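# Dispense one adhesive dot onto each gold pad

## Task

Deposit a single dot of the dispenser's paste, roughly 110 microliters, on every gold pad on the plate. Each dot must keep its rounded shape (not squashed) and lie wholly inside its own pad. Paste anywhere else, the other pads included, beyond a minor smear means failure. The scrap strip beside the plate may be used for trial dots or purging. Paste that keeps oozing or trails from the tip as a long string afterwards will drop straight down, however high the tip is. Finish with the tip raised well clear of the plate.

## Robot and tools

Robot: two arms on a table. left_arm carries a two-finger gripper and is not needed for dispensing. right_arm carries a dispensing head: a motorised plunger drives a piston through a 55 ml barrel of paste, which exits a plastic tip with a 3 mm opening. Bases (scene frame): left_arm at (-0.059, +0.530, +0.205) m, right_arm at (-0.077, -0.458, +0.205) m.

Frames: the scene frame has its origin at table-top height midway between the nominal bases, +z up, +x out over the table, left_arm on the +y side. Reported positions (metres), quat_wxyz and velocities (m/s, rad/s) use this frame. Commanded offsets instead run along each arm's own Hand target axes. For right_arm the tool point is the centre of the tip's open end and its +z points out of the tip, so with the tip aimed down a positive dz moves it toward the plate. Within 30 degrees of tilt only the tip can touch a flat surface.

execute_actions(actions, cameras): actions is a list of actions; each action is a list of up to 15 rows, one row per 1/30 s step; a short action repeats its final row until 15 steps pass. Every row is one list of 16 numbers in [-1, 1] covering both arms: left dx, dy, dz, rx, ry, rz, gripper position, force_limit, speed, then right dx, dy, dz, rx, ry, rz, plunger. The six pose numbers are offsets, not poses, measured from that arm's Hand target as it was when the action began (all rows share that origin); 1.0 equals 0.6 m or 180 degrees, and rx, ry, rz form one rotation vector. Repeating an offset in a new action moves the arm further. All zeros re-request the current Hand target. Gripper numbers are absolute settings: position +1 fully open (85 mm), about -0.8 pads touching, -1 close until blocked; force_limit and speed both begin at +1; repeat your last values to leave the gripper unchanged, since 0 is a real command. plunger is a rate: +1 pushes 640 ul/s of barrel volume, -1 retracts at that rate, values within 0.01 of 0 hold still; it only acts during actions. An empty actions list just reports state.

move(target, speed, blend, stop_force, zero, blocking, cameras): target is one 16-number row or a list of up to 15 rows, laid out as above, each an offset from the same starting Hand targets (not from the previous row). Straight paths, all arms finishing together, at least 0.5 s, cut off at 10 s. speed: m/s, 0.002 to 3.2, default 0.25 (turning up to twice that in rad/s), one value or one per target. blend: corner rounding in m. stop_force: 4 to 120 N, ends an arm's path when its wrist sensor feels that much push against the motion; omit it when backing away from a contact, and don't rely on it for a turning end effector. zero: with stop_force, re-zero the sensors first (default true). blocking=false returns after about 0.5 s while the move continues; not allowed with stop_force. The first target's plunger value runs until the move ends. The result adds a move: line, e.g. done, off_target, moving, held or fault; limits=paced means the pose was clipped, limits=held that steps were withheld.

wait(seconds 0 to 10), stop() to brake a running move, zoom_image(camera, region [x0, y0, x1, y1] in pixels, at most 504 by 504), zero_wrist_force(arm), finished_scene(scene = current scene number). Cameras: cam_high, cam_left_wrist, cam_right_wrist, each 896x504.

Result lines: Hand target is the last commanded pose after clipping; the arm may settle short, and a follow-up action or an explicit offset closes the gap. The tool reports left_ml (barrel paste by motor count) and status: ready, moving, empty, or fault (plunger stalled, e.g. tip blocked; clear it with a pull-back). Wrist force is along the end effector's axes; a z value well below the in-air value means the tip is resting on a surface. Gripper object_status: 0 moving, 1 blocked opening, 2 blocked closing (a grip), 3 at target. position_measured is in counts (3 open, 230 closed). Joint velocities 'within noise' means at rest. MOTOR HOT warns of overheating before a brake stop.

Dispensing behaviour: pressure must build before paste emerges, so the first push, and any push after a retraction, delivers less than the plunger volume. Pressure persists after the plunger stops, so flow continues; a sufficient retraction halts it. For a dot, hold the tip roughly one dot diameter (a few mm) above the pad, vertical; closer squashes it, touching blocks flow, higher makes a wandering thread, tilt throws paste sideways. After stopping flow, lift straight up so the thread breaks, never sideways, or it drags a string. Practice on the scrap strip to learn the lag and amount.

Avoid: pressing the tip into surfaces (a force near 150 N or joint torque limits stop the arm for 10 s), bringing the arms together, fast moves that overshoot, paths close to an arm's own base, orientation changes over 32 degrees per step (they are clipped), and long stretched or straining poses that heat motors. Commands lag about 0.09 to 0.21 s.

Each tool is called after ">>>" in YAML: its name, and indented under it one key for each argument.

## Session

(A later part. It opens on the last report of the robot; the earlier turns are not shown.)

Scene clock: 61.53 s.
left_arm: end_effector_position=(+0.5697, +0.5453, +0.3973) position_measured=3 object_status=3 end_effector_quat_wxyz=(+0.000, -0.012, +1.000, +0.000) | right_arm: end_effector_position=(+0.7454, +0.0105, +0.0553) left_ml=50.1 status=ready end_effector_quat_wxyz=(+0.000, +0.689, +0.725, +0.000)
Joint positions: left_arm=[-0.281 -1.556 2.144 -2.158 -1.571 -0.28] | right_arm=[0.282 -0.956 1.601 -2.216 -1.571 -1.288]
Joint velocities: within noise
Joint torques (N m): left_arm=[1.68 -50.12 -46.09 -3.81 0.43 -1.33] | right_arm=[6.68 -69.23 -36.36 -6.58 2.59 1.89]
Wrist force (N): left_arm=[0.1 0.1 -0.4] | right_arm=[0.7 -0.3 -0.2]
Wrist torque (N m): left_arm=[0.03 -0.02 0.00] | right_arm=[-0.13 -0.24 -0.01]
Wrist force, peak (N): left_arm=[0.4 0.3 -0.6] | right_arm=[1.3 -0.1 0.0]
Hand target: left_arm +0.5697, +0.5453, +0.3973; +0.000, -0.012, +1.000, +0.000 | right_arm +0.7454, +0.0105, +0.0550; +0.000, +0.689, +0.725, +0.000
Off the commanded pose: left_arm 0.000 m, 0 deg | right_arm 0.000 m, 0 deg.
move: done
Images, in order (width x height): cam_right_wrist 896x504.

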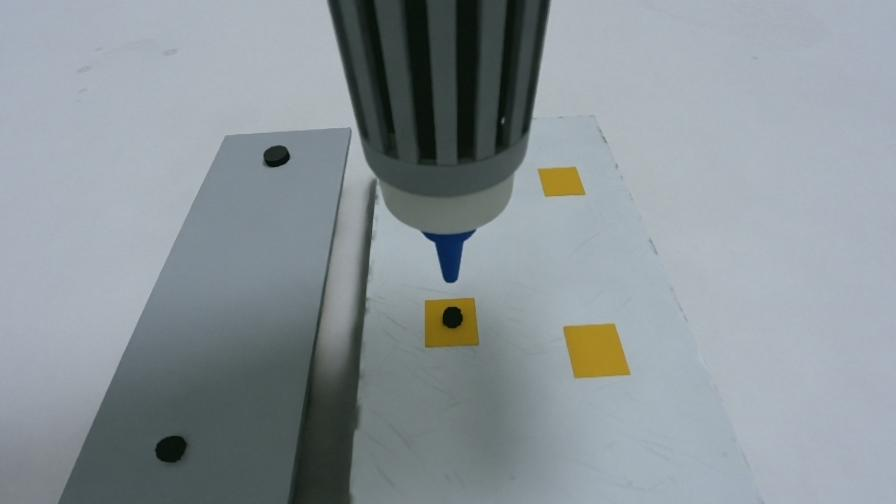

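>>> move:
  target: [0,0,0,0,0,0,1,1,1,-0.0754,-0.018,0,0,0,0,0]
  speed: 0.06
  cameras: ["cam_right_wrist"]

>>> zoom_image:
  camera: "cam_right_wrist"
  region: [380, 220, 520, 360]

Scene clock: 62.80 s.
left_arm: end_effector_position=(+0.5697, +0.5453, +0.3973) position_measured=3 object_status=3 end_effector_quat_wxyz=(+0.000, -0.012, +1.000, +0.000) | right_arm: end_effector_position=(+0.7370, -0.0354, +0.0552) left_ml=50.1 status=ready end_effector_quat_wxyz=(+0.000, +0.689, +0.725, +0.000)
Joint positions: left_arm=[-0.281 -1.556 2.144 -2.158 -1.571 -0.281] | right_arm=[0.237 -0.994 1.67 -2.246 -1.571 -1.333]
Joint velocities: within noise
Joint torques (N m): left_arm=[1.91 -49.69 -46.19 -3.75 0.41 -1.33] | right_arm=[16.26 -61.09 -44.91 -1.84 -0.38 2.54]
Wrist force (N): left_arm=[0.5 0.1 -0.1] | right_arm=[1.0 0.1 -0.2]
Wrist torque (N m): left_arm=[0.02 -0.09 0.01] | right_arm=[-0.03 -0.34 -0.03]
Wrist force, peak (N): left_arm=[0.6 0.2 -0.3] | right_arm=[1.9 0.2 -0.1]
Hand target: left_arm +0.5697, +0.5453, +0.3973; +0.000, -0.012, +1.000, +0.000 | right_arm +0.7369, -0.0352, +0.0550; +0.000, +0.689, +0.725, +0.000
Off the commanded pose: left_arm 0.000 m, 0 deg | right_arm 0.000 m, 0 deg.
move: done
Images, in order (width x height): cam_right_wrist 896x504.

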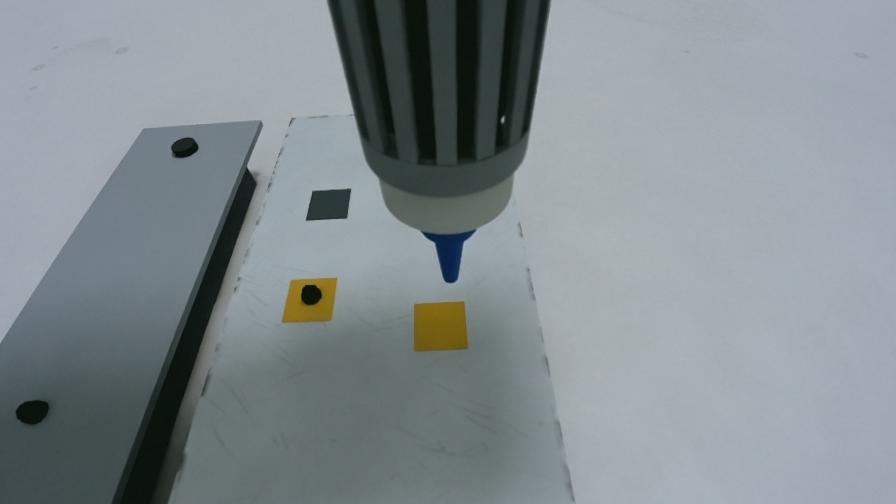

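Scaled by 3.600 from the camera's 896x504 image, which has a finer 1280x720 frame.

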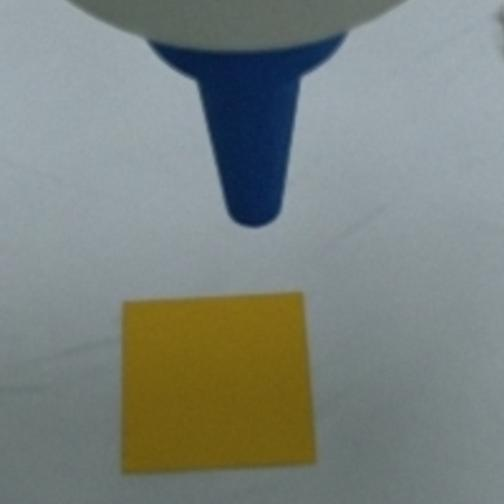

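>>> move:
  target: [0,0,0,0,0,0,1,1,1,0.0062,-0.0025,0.025,0,0,0,0]
  speed: 0.04
  cameras: ["cam_right_wrist"]

>>> zoom_image:
  camera: "cam_right_wrist"
  region: [380, 220, 520, 360]

Scene clock: 66.03 s.
left_arm: end_effector_position=(+0.5697, +0.5453, +0.3973) position_measured=3 object_status=3 end_effector_quat_wxyz=(+0.000, -0.012, +1.000, +0.000) | right_arm: end_effector_position=(+0.7352, -0.0315, +0.0397) left_ml=50.1 status=ready end_effector_quat_wxyz=(+0.000, +0.689, +0.725, +0.000)
Joint positions: left_arm=[-0.281 -1.556 2.144 -2.158 -1.571 -0.281] | right_arm=[0.242 -0.978 1.675 -2.268 -1.571 -1.329]
Joint velocities: within noise
Joint torques (N m): left_arm=[2 -50.08 -46.03 -3.84 0.42 -1.14] | right_arm=[2.46 -104.12 -35.51 -0.99 0 0.51]
Wrist force (N): left_arm=[0.3 0.4 -0.3] | right_arm=[0.5 0.1 0.1]
Wrist torque (N m): left_arm=[0.07 -0.05 0.01] | right_arm=[-0.03 -0.17 -0.04]
Wrist force, peak (N): left_arm=[0.6 0.2 -0.4] | right_arm=[1.1 -0.3 1.0]
Hand target: left_arm +0.5697, +0.5453, +0.3973; +0.000, -0.012, +1.000, +0.000 | right_arm +0.7352, -0.0315, +0.0400; +0.000, +0.689, +0.725, +0.000
Off the commanded pose: left_arm 0.000 m, 0 deg | right_arm 0.000 m, 0 deg.
move: done
Images, in order (width x height): cam_right_wrist 896x504.

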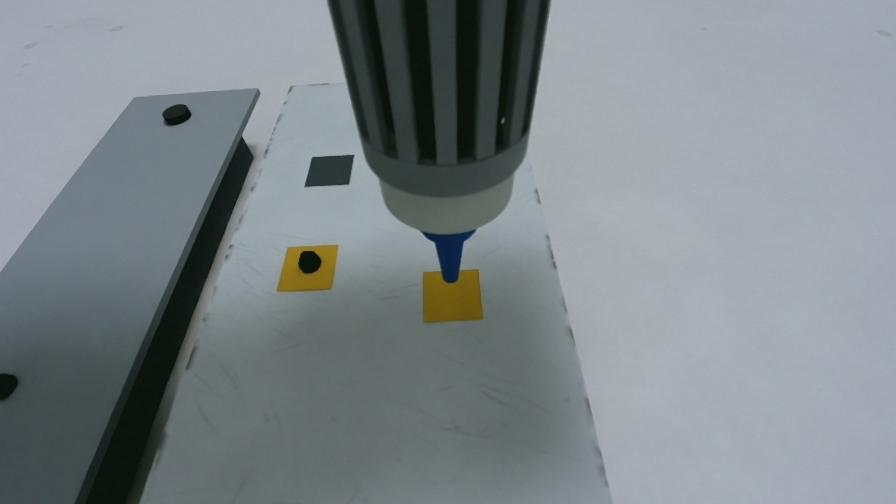

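Scaled by 3.600 from the camera's 896x504 image, which has a finer 1280x720 frame.

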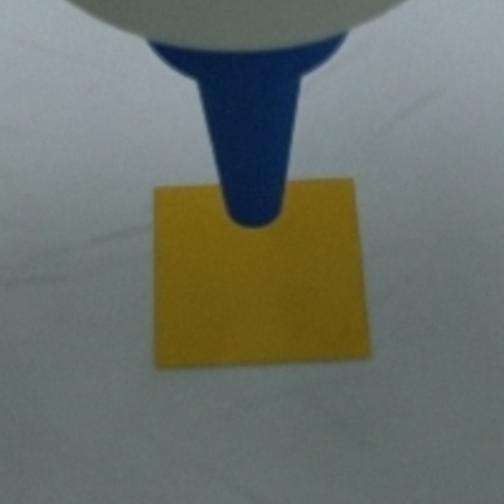

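>>> move:
  target: [0,0,0,0,0,0,1,1,1,-0.001,0,0.00833,0,0,0,0]
  speed: 0.02
  cameras: []

>>> execute_actions:
  actions:
    - [[0,0,0,0,0,0,1,1,1,0,0,0,0,0,0,0.344]]
  cameras: []

>>> wait:
  seconds: 9.5
  cameras: []

>>> move:
  target: [0,0,0,0,0,0,1,1,1,0,0,-0.0333,0,0,0,0]
  speed: 0.03
  cameras: ["cam_right_wrist"]

>>> zoom_image:
  camera: "cam_right_wrist"
  region: [390, 230, 510, 380]

>>> move:
  target: [0,0,0,0,0,0,1,1,1,0,0.08,0,0,0,0,0]
  speed: 0.08
  cameras: ["cam_right_wrist"]

Scene clock: 67.07 s.
left_arm: end_effector_position=(+0.5697, +0.5453, +0.3973) position_measured=3 object_status=3 end_effector_quat_wxyz=(+0.000, -0.012, +1.000, +0.000) | right_arm: end_effector_position=(+0.7352, -0.0321, +0.0349) left_ml=50.1 status=ready end_effector_quat_wxyz=(+0.000, +0.689, +0.725, +0.000)
Joint positions: left_arm=[-0.281 -1.556 2.144 -2.158 -1.571 -0.281] | right_arm=[0.241 -0.973 1.678 -2.276 -1.571 -1.329]
Joint velocities: within noise
Joint torques (N m): left_arm=[2.89 -50.39 -46.33 -3.83 0.38 -1.17] | right_arm=[-18.59 -76.99 -29.17 -5.7 0 -2.32]
Wrist force (N): left_arm=[0.5 0.1 -0.4] | right_arm=[0.9 -0.2 0.1]
Wrist torque (N m): left_arm=[0.02 -0.09 0.01] | right_arm=[-0.14 -0.30 -0.04]
Wrist force, peak (N): left_arm=[0.5 0.0 -0.5] | right_arm=[1.1 0.1 0.4]
Hand target: left_arm +0.5697, +0.5453, +0.3973; +0.000, -0.012, +1.000, +0.000 | right_arm +0.7352, -0.0321, +0.0350; +0.000, +0.689, +0.725, +0.000
Off the commanded pose: left_arm 0.000 m, 0 deg | right_arm 0.000 m, 0 deg.
move: done
No camera images: "cameras" was empty.

Scene clock: 67.80 s.
left_arm: end_effector_position=(+0.5697, +0.5453, +0.3973) position_measured=3 object_status=3 end_effector_quat_wxyz=(+0.000, -0.012, +1.000, +0.000) | right_arm: end_effector_position=(+0.7352, -0.0322, +0.0349) left_ml=50.0 status=ready end_effector_quat_wxyz=(+0.000, +0.689, +0.725, +0.000)
Joint positions: left_arm=[-0.281 -1.556 2.144 -2.158 -1.571 -0.281] | right_arm=[0.241 -0.973 1.678 -2.275 -1.571 -1.329]
Joint velocities: within noise
Joint torques (N m): left_arm=[1.77 -49.09 -45.57 -3.67 0.31 -1.21] | right_arm=[-19.85 -98.08 -39.44 -0.57 -0.12 -1.42]
Wrist force (N): left_arm=[0.1 0.0 -0.3] | right_arm=[0.7 -0.2 0.0]
Wrist torque (N m): left_arm=[0.01 -0.02 0.00] | right_arm=[-0.14 -0.24 -0.03]
Wrist force, peak (N): left_arm=[0.6 0.4 -0.1] | right_arm=[0.8 0.2 0.5]
Hand target: left_arm +0.5697, +0.5453, +0.3973; +0.000, -0.012, +1.000, +0.000 | right_arm +0.7352, -0.0321, +0.0350; +0.000, +0.689, +0.725, +0.000
Off the commanded pose: left_arm 0.000 m, 0 deg | right_arm 0.000 m, 0 deg.
No camera images: "cameras" was empty.

Scene clock: 77.30 s.
left_arm: end_effector_position=(+0.5697, +0.5453, +0.3973) position_measured=3 object_status=3 end_effector_quat_wxyz=(+0.000, -0.012, +1.000, +0.000) | right_arm: end_effector_position=(+0.7352, -0.0321, +0.0350) left_ml=50.0 status=ready end_effector_quat_wxyz=(+0.000, +0.689, +0.725, +0.000)
Joint positions: left_arm=[-0.281 -1.556 2.144 -2.158 -1.571 -0.281] | right_arm=[0.241 -0.973 1.678 -2.275 -1.571 -1.329]
Joint velocities: within noise
Joint torques (N m): left_arm=[2.15 -50.12 -45.81 -3.67 0.7 -0.85] | right_arm=[-17.82 -102.72 -35.15 -0.59 -0.37 2.47]
Wrist force (N): left_arm=[0.2 0.0 -0.2] | right_arm=[0.3 -0.1 0.3]
Wrist torque (N m): left_arm=[-0.01 -0.04 0.01] | right_arm=[-0.10 -0.09 -0.03]
Wrist force, peak (N): left_arm=[0.3 0.3 -0.6] | right_arm=[1.1 0.4 0.0]
Hand target: left_arm +0.5697, +0.5453, +0.3973; +0.000, -0.012, +1.000, +0.000 | right_arm +0.7352, -0.0321, +0.0350; +0.000, +0.689, +0.725, +0.000
Off the commanded pose: left_arm 0.000 m, 0 deg | right_arm 0.000 m, 0 deg.
wait: 9.50 s; at rest by 0.17 s
No camera images: "cameras" was empty.

Scene clock: 78.23 s.
left_arm: end_effector_position=(+0.5697, +0.5453, +0.3973) position_measured=3 object_status=3 end_effector_quat_wxyz=(+0.000, -0.012, +1.000, +0.000) | right_arm: end_effector_position=(+0.7353, -0.0321, +0.0553) left_ml=50.0 status=ready end_effector_quat_wxyz=(+0.000, +0.689, +0.725, +0.000)
Joint positions: left_arm=[-0.281 -1.556 2.144 -2.158 -1.571 -0.281] | right_arm=[0.241 -0.994 1.669 -2.246 -1.571 -1.329]
Joint velocities: within noise
Joint torques (N m): left_arm=[2.18 -49.86 -45.79 -3.49 0.72 -0.92] | right_arm=[-18.2 -65.18 -35.46 -6.47 -0.18 2.45]
Wrist force (N): left_arm=[0.2 0.1 0.1] | right_arm=[1.0 -0.2 -0.4]
Wrist torque (N m): left_arm=[0.02 -0.05 0.00] | right_arm=[-0.13 -0.33 -0.03]
Wrist force, peak (N): left_arm=[0.4 0.3 -0.6] | right_arm=[0.7 0.3 -0.9]
Hand target: left_arm +0.5697, +0.5453, +0.3973; +0.000, -0.012, +1.000, +0.000 | right_arm +0.7352, -0.0321, +0.0550; +0.000, +0.689, +0.725, +0.000
Off the commanded pose: left_arm 0.000 m, 0 deg | right_arm 0.000 m, 0 deg.
move: done
Images, in order (width x height): cam_right_wrist 896x504.

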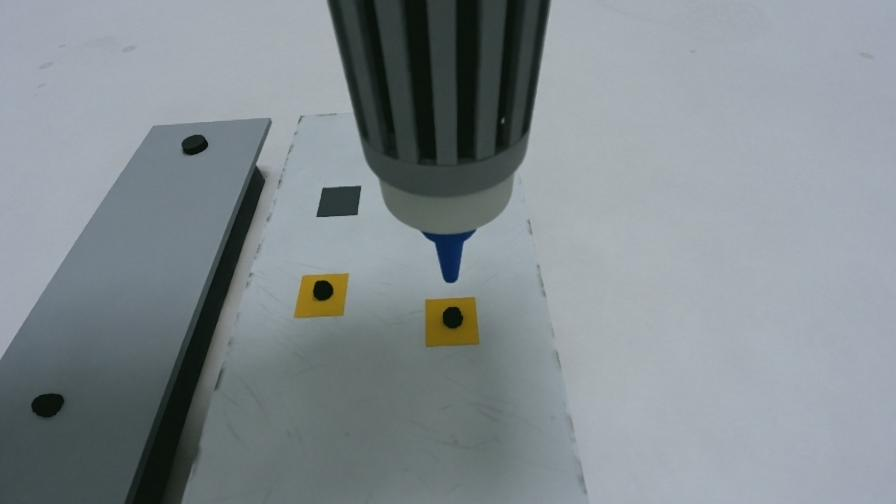

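Scaled by 3.360 from the camera's 896x504 image, which has a finer 1280x720 frame.

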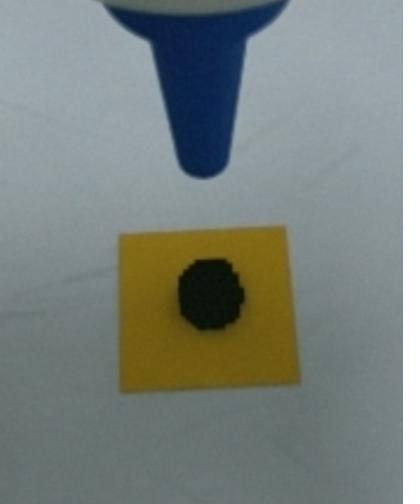

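Scene clock: 79.13 s.
left_arm: end_effector_position=(+0.5697, +0.5453, +0.3973) position_measured=3 object_status=3 end_effector_quat_wxyz=(+0.000, -0.012, +1.000, +0.000) | right_arm: end_effector_position=(+0.7831, -0.0299, +0.0548) left_ml=50.0 status=ready end_effector_quat_wxyz=(+0.000, +0.689, +0.725, +0.000)
Joint positions: left_arm=[-0.281 -1.556 2.144 -2.158 -1.571 -0.28] | right_arm=[0.229 -0.936 1.567 -2.201 -1.571 -1.342]
Joint velocities: within noise
Joint torques (N m): left_arm=[1.98 -49.23 -45.57 -3.64 0.69 -0.86] | right_arm=[8.74 -107.87 -28.55 -7.74 0.61 1.21]
Wrist force (N): left_arm=[0.3 0.1 -0.4] | right_arm=[0.6 -0.3 -0.1]
Wrist torque (N m): left_arm=[0.02 -0.06 0.00] | right_arm=[-0.10 -0.19 0.01]
Wrist force, peak (N): left_arm=[0.3 0.2 -0.5] | right_arm=[0.6 -1.5 0.3]
Hand target: left_arm +0.5697, +0.5453, +0.3973; +0.000, -0.012, +1.000, +0.000 | right_arm +0.7832, -0.0297, +0.0550; +0.000, +0.689, +0.725, +0.000
Off the commanded pose: left_arm 0.000 m, 0 deg | right_arm 0.000 m, 0 deg.
move: done
Images, in order (width x height): cam_right_wrist 896x504.

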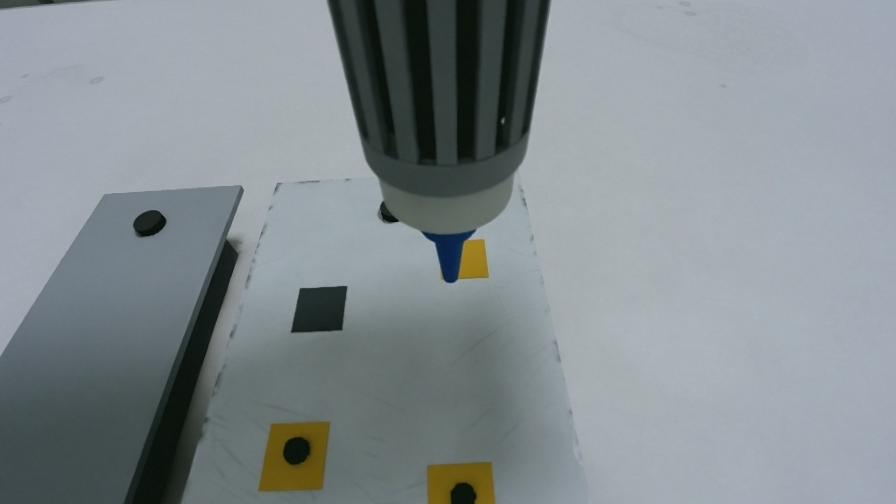

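>>> move:
  target: [0,0,0,0,0,0,1,1,1,-0.0088,0.0375,0,0,0,0,0]
  speed: 0.06
  cameras: ["cam_right_wrist"]

>>> zoom_image:
  camera: "cam_right_wrist"
  region: [380, 220, 520, 360]

Scene clock: 80.07 s.
left_arm: end_effector_position=(+0.5697, +0.5453, +0.3973) position_measured=3 object_status=3 end_effector_quat_wxyz=(+0.000, -0.012, +1.000, +0.000) | right_arm: end_effector_position=(+0.8060, -0.0340, +0.0548) left_ml=50.0 status=ready end_effector_quat_wxyz=(+0.000, +0.689, +0.725, +0.000) end_effector_velocity=(-0.004, -0.001, -0.002) end_effector_angular_velocity=(-0.001, +0.003, -0.001)
Joint positions: left_arm=[-0.281 -1.556 2.144 -2.158 -1.571 -0.281] | right_arm=[0.218 -0.911 1.522 -2.181 -1.571 -1.352]
Joint velocities: left_arm=[within noise] | right_arm=[0 -0.002 0.007 -0.002 0 0.001]
Joint torques (N m): left_arm=[1.17 -50.26 -46.25 -3.55 0.74 -0.62] | right_arm=[10.09 -108.53 -29.29 -6.54 0.96 0.85]
Wrist force (N): left_arm=[0.2 0.2 -0.1] | right_arm=[0.6 0.0 0.1]
Wrist torque (N m): left_arm=[0.03 -0.04 0.00] | right_arm=[-0.01 -0.18 0.02]
Wrist force, peak (N): left_arm=[0.5 0.2 -0.5] | right_arm=[1.4 -0.8 -1.1]
Hand target: left_arm +0.5697, +0.5453, +0.3973; +0.000, -0.012, +1.000, +0.000 | right_arm +0.8059, -0.0339, +0.0550; +0.000, +0.689, +0.725, +0.000
Off the commanded pose: left_arm 0.000 m, 0 deg | right_arm 0.000 m, 0 deg.
move: done
Images, in order (width x height): cam_right_wrist 896x504.

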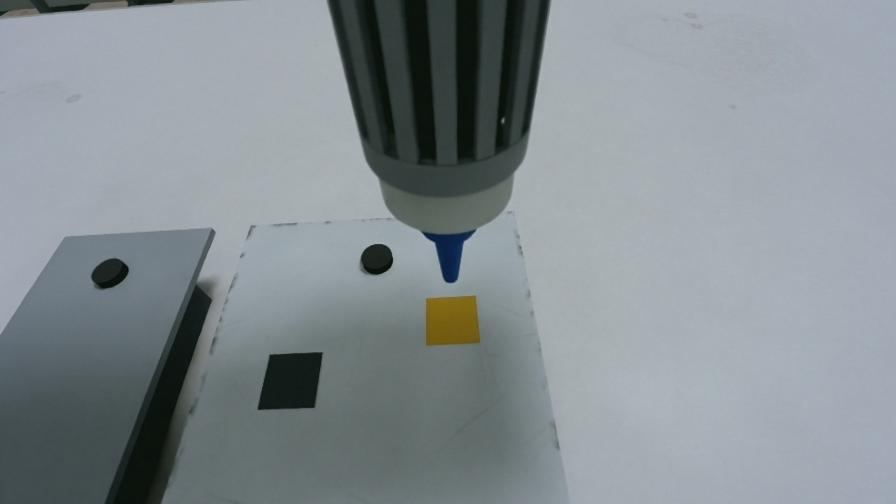

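Scaled by 3.600 from the camera's 896x504 image, which has a finer 1280x720 frame.

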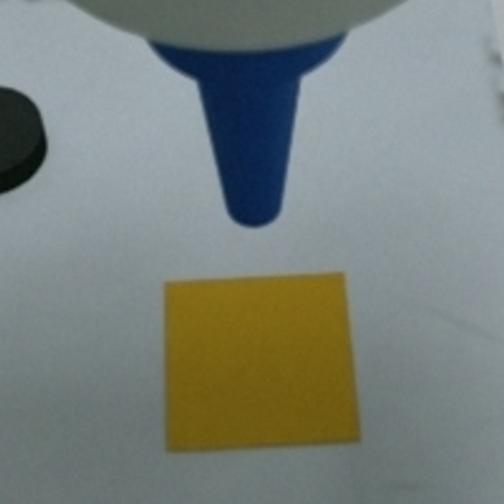

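>>> move:
  target: [0,0,0,0,0,0,1,1,1,-0.0007,0,0.025,0,0,0,0]
  speed: 0.04
  cameras: ["cam_right_wrist"]

>>> zoom_image:
  camera: "cam_right_wrist"
  region: [380, 220, 520, 360]

>>> move:
  target: [0,0,0,0,0,0,1,1,1,0,0,0.00833,0,0,0,0]
  speed: 0.02
  cameras: []

>>> execute_actions:
  actions:
    - [[0,0,0,0,0,0,1,1,1,0,0,0,0,0,0,0.344]]
  cameras: []

>>> wait:
  seconds: 9.5
  cameras: []

>>> move:
  target: [0,0,0,0,0,0,1,1,1,0,0,-0.0333,0,0,0,0]
  speed: 0.03
  cameras: ["cam_right_wrist"]

>>> zoom_image:
  camera: "cam_right_wrist"
  region: [390, 230, 510, 380]

Scene clock: 81.13 s.
left_arm: end_effector_position=(+0.5697, +0.5453, +0.3973) position_measured=3 object_status=3 end_effector_quat_wxyz=(+0.000, -0.012, +1.000, +0.000) | right_arm: end_effector_position=(+0.8059, -0.0342, +0.0397) left_ml=50.0 status=ready end_effector_quat_wxyz=(+0.000, +0.689, +0.725, +0.000)
Joint positions: left_arm=[-0.281 -1.556 2.144 -2.158 -1.571 -0.281] | right_arm=[0.218 -0.897 1.529 -2.203 -1.571 -1.353]
Joint velocities: within noise
Joint torques (N m): left_arm=[2.01 -50.39 -45.89 -3.37 0.78 -0.84] | right_arm=[-19.37 -108.62 -38.99 -0.78 0.76 -3.67]
Wrist force (N): left_arm=[0.2 -0.1 -0.2] | right_arm=[0.7 0.5 -0.1]
Wrist torque (N m): left_arm=[-0.01 -0.05 0.00] | right_arm=[0.16 -0.22 0.01]
Wrist force, peak (N): left_arm=[0.2 0.3 -0.7] | right_arm=[0.9 -0.1 -1.1]
Hand target: left_arm +0.5697, +0.5453, +0.3973; +0.000, -0.012, +1.000, +0.000 | right_arm +0.8059, -0.0343, +0.0400; +0.000, +0.689, +0.725, +0.000
Off the commanded pose: left_arm 0.000 m, 0 deg | right_arm 0.000 m, 0 deg.
move: done
Images, in order (width x height): cam_right_wrist 896x504.

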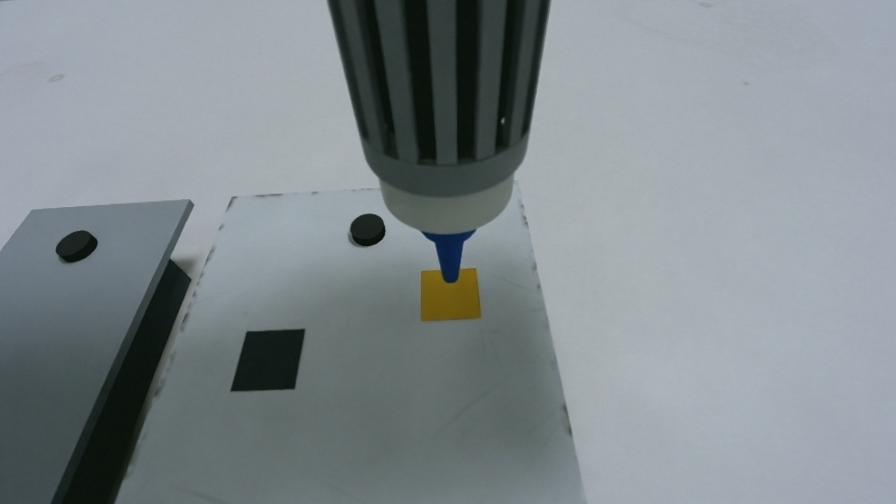

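Scaled by 3.600 from the camera's 896x504 image, which has a finer 1280x720 frame.

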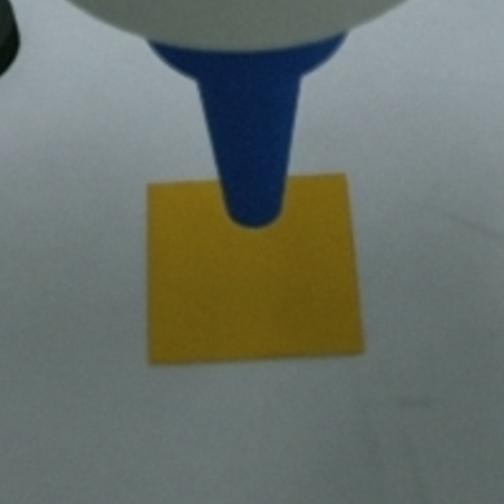

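Scene clock: 81.83 s.
left_arm: end_effector_position=(+0.5697, +0.5453, +0.3973) position_measured=3 object_status=3 end_effector_quat_wxyz=(+0.000, -0.012, +1.000, +0.000) | right_arm: end_effector_position=(+0.8059, -0.0343, +0.0349) left_ml=50.0 status=ready end_effector_quat_wxyz=(+0.000, +0.689, +0.725, +0.000)
Joint positions: left_arm=[-0.281 -1.556 2.144 -2.158 -1.571 -0.281] | right_arm=[0.218 -0.892 1.531 -2.21 -1.571 -1.353]
Joint velocities: within noise
Joint torques (N m): left_arm=[2.29 -51.19 -45.68 -3.53 0.83 -0.66] | right_arm=[-19.13 -84.72 -30.89 -6.04 0.75 -3.71]
Wrist force (N): left_arm=[0.1 0.1 -0.4] | right_arm=[0.5 0.4 -0.2]
Wrist torque (N m): left_arm=[0.02 -0.02 0.00] | right_arm=[0.12 -0.15 0.00]
Wrist force, peak (N): left_arm=[0.4 0.4 -0.5] | right_arm=[1.2 0.2 -0.5]
Hand target: left_arm +0.5697, +0.5453, +0.3973; +0.000, -0.012, +1.000, +0.000 | right_arm +0.8059, -0.0343, +0.0350; +0.000, +0.689, +0.725, +0.000
Off the commanded pose: left_arm 0.000 m, 0 deg | right_arm 0.000 m, 0 deg.
move: done
No camera images: "cameras" was empty.

Scene clock: 82.57 s.
left_arm: end_effector_position=(+0.5697, +0.5453, +0.3973) position_measured=3 object_status=3 end_effector_quat_wxyz=(+0.000, -0.012, +1.000, +0.000) | right_arm: end_effector_position=(+0.8059, -0.0343, +0.0349) left_ml=49.9 status=ready end_effector_quat_wxyz=(+0.000, +0.689, +0.725, +0.000)
Joint positions: left_arm=[-0.281 -1.556 2.144 -2.158 -1.571 -0.28] | right_arm=[0.218 -0.892 1.531 -2.209 -1.571 -1.353]
Joint velocities: within noise
Joint torques (N m): left_arm=[2.06 -51.07 -45.37 -3.48 0.69 -0.79] | right_arm=[-19.78 -107.18 -39.09 -0.62 0.84 -3.68]
Wrist force (N): left_arm=[0.2 0.1 -0.5] | right_arm=[0.5 0.1 -0.2]
Wrist torque (N m): left_arm=[0.02 -0.04 0.01] | right_arm=[0.02 -0.15 0.01]
Wrist force, peak (N): left_arm=[0.3 0.3 -0.3] | right_arm=[1.1 0.2 -0.5]
Hand target: left_arm +0.5697, +0.5453, +0.3973; +0.000, -0.012, +1.000, +0.000 | right_arm +0.8059, -0.0343, +0.0350; +0.000, +0.689, +0.725, +0.000
Off the commanded pose: left_arm 0.000 m, 0 deg | right_arm 0.000 m, 0 deg.
No camera images: "cameras" was empty.

Scene clock: 92.07 s.
left_arm: end_effector_position=(+0.5697, +0.5453, +0.3973) position_measured=3 object_status=3 end_effector_quat_wxyz=(+0.000, -0.012, +1.000, +0.000) | right_arm: end_effector_position=(+0.8059, -0.0343, +0.0350) left_ml=49.9 status=ready end_effector_quat_wxyz=(+0.000, +0.689, +0.725, +0.000)
Joint positions: left_arm=[-0.281 -1.556 2.144 -2.158 -1.571 -0.281] | right_arm=[0.218 -0.892 1.531 -2.209 -1.571 -1.353]
Joint velocities: within noise
Joint torques (N m): left_arm=[1.1 -51.07 -46.31 -3.44 0.7 -0.41] | right_arm=[-14.18 -108.27 -38.35 -0.61 1.06 -3.46]
Wrist force (N): left_arm=[0.3 0.2 -0.3] | right_arm=[0.6 0.0 -0.4]
Wrist torque (N m): left_arm=[0.03 -0.05 0.00] | right_arm=[-0.03 -0.20 0.01]
Wrist force, peak (N): left_arm=[0.6 -0.1 -0.5] | right_arm=[1.3 0.3 -0.1]
Hand target: left_arm +0.5697, +0.5453, +0.3973; +0.000, -0.012, +1.000, +0.000 | right_arm +0.8059, -0.0343, +0.0350; +0.000, +0.689, +0.725, +0.000
Off the commanded pose: left_arm 0.000 m, 0 deg | right_arm 0.000 m, 0 deg.
wait: 9.50 s; at rest by 0.17 s
No camera images: "cameras" was empty.

Scene clock: 93.00 s.
left_arm: end_effector_position=(+0.5697, +0.5453, +0.3973) position_measured=3 object_status=3 end_effector_quat_wxyz=(+0.000, -0.012, +1.000, +0.000) | right_arm: end_effector_position=(+0.8060, -0.0343, +0.0553) left_ml=49.9 status=ready end_effector_quat_wxyz=(+0.000, +0.689, +0.725, +0.000)
Joint positions: left_arm=[-0.281 -1.556 2.144 -2.158 -1.571 -0.281] | right_arm=[0.218 -0.912 1.522 -2.182 -1.571 -1.353]
Joint velocities: within noise
Joint torques (N m): left_arm=[2.23 -50.64 -45.22 -3.44 0.91 -0.57] | right_arm=[-13.53 -72.4 -37.17 -6.48 1.02 -3.52]
Wrist force (N): left_arm=[0.4 -0.2 -0.1] | right_arm=[0.9 -0.1 -0.1]
Wrist torque (N m): left_arm=[-0.02 -0.07 0.01] | right_arm=[-0.07 -0.28 0.02]
Wrist force, peak (N): left_arm=[0.2 0.0 -0.6] | right_arm=[1.1 0.5 -0.3]
Hand target: left_arm +0.5697, +0.5453, +0.3973; +0.000, -0.012, +1.000, +0.000 | right_arm +0.8059, -0.0343, +0.0550; +0.000, +0.689, +0.725, +0.000
Off the commanded pose: left_arm 0.000 m, 0 deg | right_arm 0.000 m, 0 deg.
move: done
Images, in order (width x height): cam_right_wrist 896x504.

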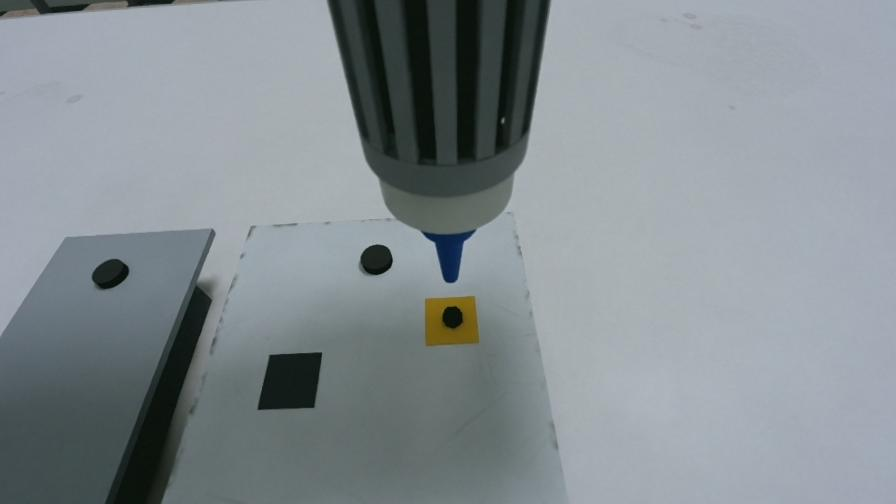

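Scaled by 3.360 from the camera's 896x504 image, which has a finer 1280x720 frame.

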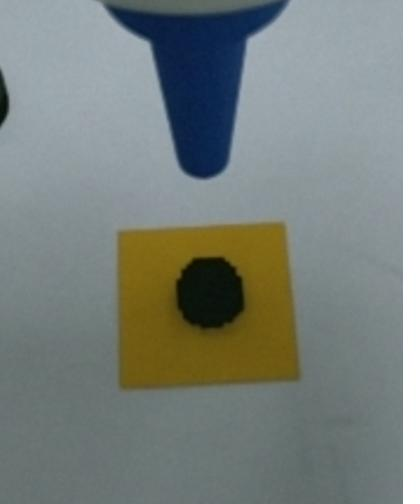

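>>> move:
  target: [0,0,0,0,0,0,1,1,1,-0.0025,-0.215,0,0,0,0,0]
  speed: 0.1
  cameras: ["cam_right_wrist"]

>>> zoom_image:
  camera: "cam_right_wrist"
  region: [380, 220, 520, 360]

Scene clock: 94.93 s.
left_arm: end_effector_position=(+0.5697, +0.5453, +0.3973) position_measured=3 object_status=3 end_effector_quat_wxyz=(+0.000, -0.012, +1.000, +0.000) | right_arm: end_effector_position=(+0.6772, -0.0421, +0.0551) left_ml=49.9 status=ready end_effector_quat_wxyz=(+0.000, +0.689, +0.725, +0.000)
Joint positions: left_arm=[-0.281 -1.556 2.144 -2.158 -1.571 -0.281] | right_arm=[0.25 -1.066 1.793 -2.298 -1.571 -1.321]
Joint velocities: within noise
Joint torques (N m): left_arm=[2.03 -50.87 -45.25 -3.52 0.88 -0.32] | right_arm=[-17.79 -58.86 -39.31 -0.49 -1.82 -2.26]
Wrist force (N): left_arm=[0.2 0.0 -0.2] | right_arm=[0.7 0.4 0.3]
Wrist torque (N m): left_arm=[0.00 -0.03 0.01] | right_arm=[0.08 -0.24 -0.04]
Wrist force, peak (N): left_arm=[0.7 0.0 -0.3] | right_arm=[0.6 1.4 -0.2]
Hand target: left_arm +0.5697, +0.5453, +0.3973; +0.000, -0.012, +1.000, +0.000 | right_arm +0.6772, -0.0423, +0.0550; +0.000, +0.689, +0.725, +0.000
Off the commanded pose: left_arm 0.000 m, 0 deg | right_arm 0.000 m, 0 deg.
move: done
Images, in order (width x height): cam_right_wrist 896x504.

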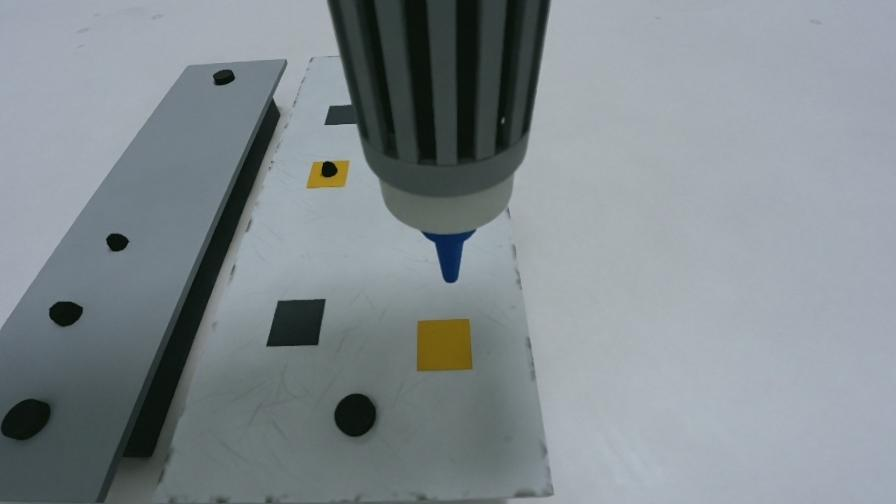

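Scaled by 3.600 from the camera's 896x504 image, which has a finer 1280x720 frame.

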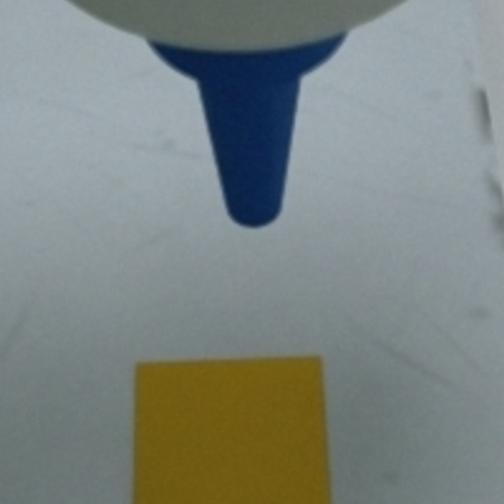

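>>> move:
  target: [0,0,0,0,0,0,1,1,1,0.0042,-0.012,0.025,0,0,0,0]
  speed: 0.04
  cameras: ["cam_right_wrist"]

>>> zoom_image:
  camera: "cam_right_wrist"
  region: [380, 220, 520, 360]

Scene clock: 95.83 s.
left_arm: end_effector_position=(+0.5697, +0.5453, +0.3973) position_measured=3 object_status=3 end_effector_quat_wxyz=(+0.000, -0.012, +1.000, +0.000) | right_arm: end_effector_position=(+0.6697, -0.0401, +0.0397) left_ml=49.9 status=ready end_effector_quat_wxyz=(+0.000, +0.689, +0.725, +0.000)
Joint positions: left_arm=[-0.281 -1.556 2.144 -2.158 -1.571 -0.281] | right_arm=[0.255 -1.056 1.812 -2.327 -1.571 -1.316]
Joint velocities: within noise
Joint torques (N m): left_arm=[2.06 -49.66 -45.33 -3.29 0.76 -0.38] | right_arm=[2.39 -91.56 -41.91 -0.67 -1.8 1.4]
Wrist force (N): left_arm=[0.5 0.1 -0.6] | right_arm=[0.7 0.4 0.4]
Wrist torque (N m): left_arm=[0.02 -0.08 0.01] | right_arm=[0.12 -0.20 -0.03]
Wrist force, peak (N): left_arm=[0.6 0.2 -0.5] | right_arm=[1.5 0.1 0.4]
Hand target: left_arm +0.5697, +0.5453, +0.3973; +0.000, -0.012, +1.000, +0.000 | right_arm +0.6699, -0.0401, +0.0400; +0.000, +0.689, +0.725, +0.000
Off the commanded pose: left_arm 0.000 m, 0 deg | right_arm 0.000 m, 0 deg.
move: done
Images, in order (width x height): cam_right_wrist 896x504.

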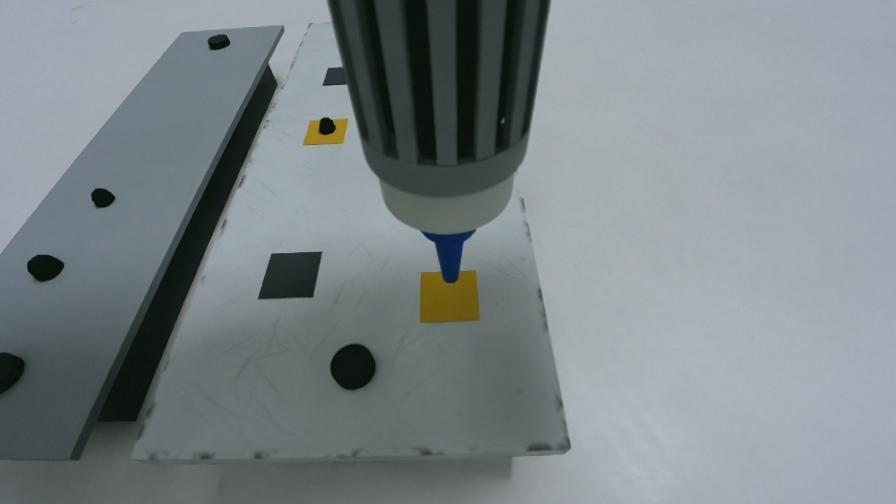

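Scaled by 3.600 from the camera's 896x504 image, which has a finer 1280x720 frame.

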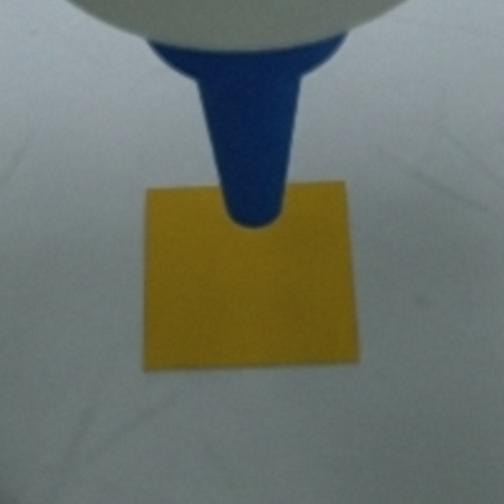

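Good.

>>> move:
  target: [0,0,0,0,0,0,1,1,1,0,0,0.00833,0,0,0,0]
  speed: 0.02
  cameras: []

>>> execute_actions:
  actions:
    - [[0,0,0,0,0,0,1,1,1,0,0,0,0,0,0,0.344]]
  cameras: []

>>> wait:
  seconds: 9.5
  cameras: []

>>> execute_actions:
  actions:
    - [[0,0,0,0,0,0,1,1,1,0,0,0,0,0,0,-0.6]]
  cameras: []

>>> move:
  target: [0,0,0,0,0,0,1,1,1,0,0,-0.0333,0,0,0,0]
  speed: 0.03
  cameras: ["cam_right_wrist"]

>>> zoom_image:
  camera: "cam_right_wrist"
  region: [390, 230, 510, 380]

>>> move:
  target: [0,0,0,0,0,0,1,1,1,0,-0.1,-0.3,0,0,0,0]
  speed: 0.12
  cameras: ["cam_right_wrist"]

Scene clock: 96.87 s.
left_arm: end_effector_position=(+0.5697, +0.5453, +0.3973) position_measured=3 object_status=3 end_effector_quat_wxyz=(+0.000, -0.012, +1.000, +0.000) | right_arm: end_effector_position=(+0.6699, -0.0401, +0.0349) left_ml=49.9 status=ready end_effector_quat_wxyz=(+0.000, +0.689, +0.725, +0.000)
Joint positions: left_arm=[-0.281 -1.556 2.144 -2.158 -1.571 -0.281] | right_arm=[0.255 -1.05 1.814 -2.335 -1.571 -1.316]
Joint velocities: within noise
Joint torques (N m): left_arm=[2.07 -49.85 -45.97 -3.38 0.82 -0.22] | right_arm=[-13.26 -72.96 -26.91 -5.59 -1.99 -2.3]
Wrist force (N): left_arm=[0.3 -0.2 -0.3] | right_arm=[0.4 0.0 0.1]
Wrist torque (N m): left_arm=[-0.03 -0.07 0.00] | right_arm=[-0.07 -0.12 -0.03]
Wrist force, peak (N): left_arm=[0.4 0.1 -0.5] | right_arm=[1.0 0.4 0.8]
Hand target: left_arm +0.5697, +0.5453, +0.3973; +0.000, -0.012, +1.000, +0.000 | right_arm +0.6699, -0.0401, +0.0350; +0.000, +0.689, +0.725, +0.000
Off the commanded pose: left_arm 0.000 m, 0 deg | right_arm 0.000 m, 0 deg.
move: done
No camera images: "cameras" was empty.

Scene clock: 97.60 s.
left_arm: end_effector_position=(+0.5697, +0.5453, +0.3973) position_measured=3 object_status=3 end_effector_quat_wxyz=(+0.000, -0.012, +1.000, +0.000) | right_arm: end_effector_position=(+0.6698, -0.0402, +0.0349) left_ml=49.8 status=ready end_effector_quat_wxyz=(+0.000, +0.689, +0.725, +0.000)
Joint positions: left_arm=[-0.281 -1.556 2.144 -2.158 -1.571 -0.281] | right_arm=[0.255 -1.05 1.814 -2.334 -1.571 -1.316]
Joint velocities: within noise
Joint torques (N m): left_arm=[1.15 -48.59 -45.9 -3.34 0.88 -0.42] | right_arm=[-14.44 -93.9 -34.84 -0.61 -1.92 -2.17]
Wrist force (N): left_arm=[0.3 0.1 -0.3] | right_arm=[0.9 0.6 0.5]
Wrist torque (N m): left_arm=[0.01 -0.05 0.00] | right_arm=[0.16 -0.30 -0.03]
Wrist force, peak (N): left_arm=[0.4 0.0 -0.5] | right_arm=[1.0 0.4 0.7]
Hand target: left_arm +0.5697, +0.5453, +0.3973; +0.000, -0.012, +1.000, +0.000 | right_arm +0.6699, -0.0401, +0.0350; +0.000, +0.689, +0.725, +0.000
Off the commanded pose: left_arm 0.000 m, 0 deg | right_arm 0.000 m, 0 deg.
No camera images: "cameras" was empty.

Scene clock: 107.10 s.
left_arm: end_effector_position=(+0.5697, +0.5453, +0.3973) position_measured=3 object_status=3 end_effector_quat_wxyz=(+0.000, -0.012, +1.000, +0.000) | right_arm: end_effector_position=(+0.6699, -0.0401, +0.0350) left_ml=49.8 status=ready end_effector_quat_wxyz=(+0.000, +0.689, +0.725, +0.000)
Joint positions: left_arm=[-0.281 -1.556 2.144 -2.158 -1.571 -0.281] | right_arm=[0.255 -1.05 1.814 -2.334 -1.571 -1.316]
Joint velocities: within noise
Joint torques (N m): left_arm=[2 -50.13 -45.61 -3.34 0.84 0.24] | right_arm=[-14.12 -95.57 -35.77 -0.55 -2.31 -2.33]
Wrist force (N): left_arm=[0.2 0.1 -0.3] | right_arm=[0.9 -0.2 0.4]
Wrist torque (N m): left_arm=[0.02 -0.03 0.01] | right_arm=[-0.11 -0.30 -0.03]
Wrist force, peak (N): left_arm=[0.7 0.0 -0.4] | right_arm=[1.5 0.2 0.5]
Hand target: left_arm +0.5697, +0.5453, +0.3973; +0.000, -0.012, +1.000, +0.000 | right_arm +0.6699, -0.0401, +0.0350; +0.000, +0.689, +0.725, +0.000
Off the commanded pose: left_arm 0.000 m, 0 deg | right_arm 0.000 m, 0 deg.
wait: 9.50 s; at rest by 0.17 s
No camera images: "cameras" was empty.

Scene clock: 107.83 s.
left_arm: end_effector_position=(+0.5697, +0.5453, +0.3973) position_measured=3 object_status=3 end_effector_quat_wxyz=(+0.000, -0.012, +1.000, +0.000) | right_arm: end_effector_position=(+0.6699, -0.0401, +0.0350) left_ml=49.9 status=ready end_effector_quat_wxyz=(+0.000, +0.689, +0.725, +0.000)
Joint positions: left_arm=[-0.281 -1.556 2.144 -2.158 -1.571 -0.281] | right_arm=[0.255 -1.05 1.814 -2.334 -1.571 -1.316]
Joint velocities: within noise
Joint torques (N m): left_arm=[2.54 -50.48 -45.6 -3.24 1.09 0.36] | right_arm=[-13.81 -94.58 -35.53 -0.49 -2.14 -2.22]
Wrist force (N): left_arm=[0.4 0.1 -0.2] | right_arm=[0.9 0.4 0.0]
Wrist torque (N m): left_arm=[0.02 -0.07 0.01] | right_arm=[0.09 -0.30 -0.04]
Wrist force, peak (N): left_arm=[0.6 0.3 -0.3] | right_arm=[1.4 0.7 -0.3]
Hand target: left_arm +0.5697, +0.5453, +0.3973; +0.000, -0.012, +1.000, +0.000 | right_arm +0.6699, -0.0401, +0.0350; +0.000, +0.689, +0.725, +0.000
Off the commanded pose: left_arm 0.000 m, 0 deg | right_arm 0.000 m, 0 deg.
No camera images: "cameras" was empty.

Scene clock: 108.77 s.
left_arm: end_effector_position=(+0.5697, +0.5453, +0.3973) position_measured=3 object_status=3 end_effector_quat_wxyz=(+0.000, -0.012, +1.000, +0.000) | right_arm: end_effector_position=(+0.6699, -0.0401, +0.0552) left_ml=49.9 status=ready end_effector_quat_wxyz=(+0.000, +0.689, +0.725, +0.000)
Joint positions: left_arm=[-0.281 -1.556 2.144 -2.158 -1.571 -0.281] | right_arm=[0.255 -1.073 1.805 -2.303 -1.571 -1.316]
Joint velocities: within noise
Joint torques (N m): left_arm=[1.82 -52.01 -46.21 -3.15 1.01 0.5] | right_arm=[-13.98 -56.97 -33.95 -6.58 -2.11 -2.36]
Wrist force (N): left_arm=[0.1 0.1 -0.2] | right_arm=[0.5 -0.4 0.5]
Wrist torque (N m): left_arm=[0.01 -0.03 0.00] | right_arm=[-0.22 -0.16 -0.04]
Wrist force, peak (N): left_arm=[0.3 0.3 -0.5] | right_arm=[1.4 0.3 0.9]
Hand target: left_arm +0.5697, +0.5453, +0.3973; +0.000, -0.012, +1.000, +0.000 | right_arm +0.6699, -0.0401, +0.0550; +0.000, +0.689, +0.725, +0.000
Off the commanded pose: left_arm 0.000 m, 0 deg | right_arm 0.000 m, 0 deg.
move: done
Images, in order (width x height): cam_right_wrist 896x504.

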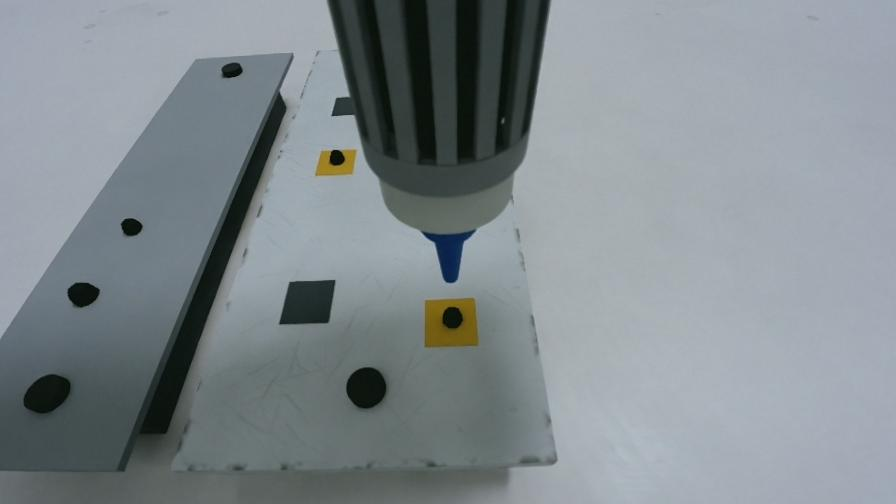

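Scaled by 3.360 from the camera's 896x504 image, which has a finer 1280x720 frame.

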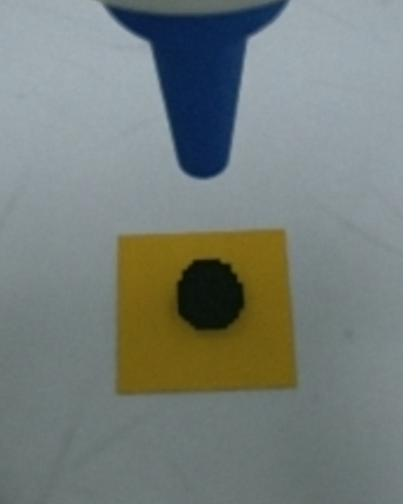

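Scene clock: 110.67 s.
left_arm: end_effector_position=(+0.5697, +0.5453, +0.3973) position_measured=3 object_status=3 end_effector_quat_wxyz=(+0.000, -0.012, +1.000, +0.000) | right_arm: end_effector_position=(+0.6100, -0.0431, +0.2352) left_ml=49.9 status=ready end_effector_quat_wxyz=(+0.000, +0.689, +0.725, +0.000)
Joint positions: left_arm=[-0.281 -1.556 2.144 -2.158 -1.571 -0.281] | right_arm=[0.274 -1.319 1.785 -2.037 -1.571 -1.297]
Joint velocities: within noise
Joint torques (N m): left_arm=[1.36 -52.08 -44.91 -3.19 0.91 0.67] | right_arm=[-5.23 -44.83 -32.16 -7.99 -1.71 0.46]
Wrist force (N): left_arm=[0.3 0.1 -0.3] | right_arm=[0.5 -0.5 0.3]
Wrist torque (N m): left_arm=[0.03 -0.06 0.00] | right_arm=[-0.22 -0.19 0.00]
Wrist force, peak (N): left_arm=[0.4 0.3 -0.5] | right_arm=[0.8 0.0 2.5]
Hand target: left_arm +0.5697, +0.5453, +0.3973; +0.000, -0.012, +1.000, +0.000 | right_arm +0.6099, -0.0432, +0.2350; +0.000, +0.689, +0.725, +0.000
Off the commanded pose: left_arm 0.000 m, 0 deg | right_arm 0.000 m, 0 deg.
move: done
Images, in order (width x height): cam_right_wrist 896x504.

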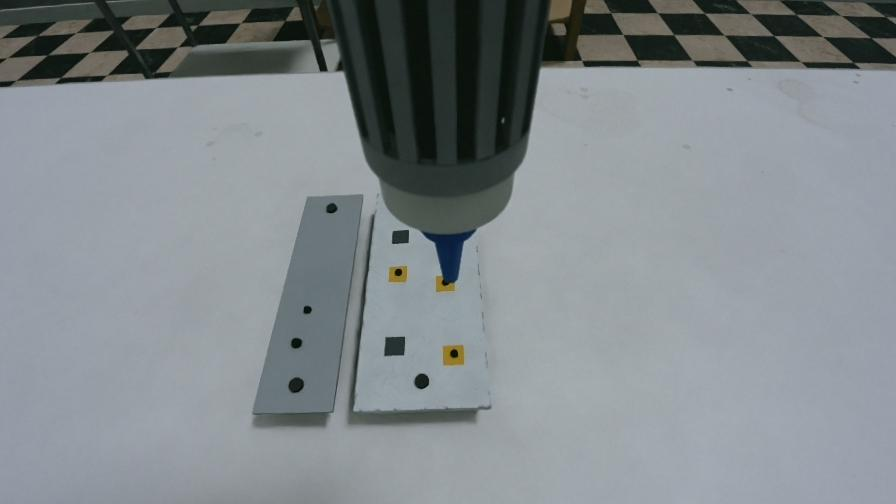

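>>> finished_scene:
  scene: 2

The scene is finished: the task was done.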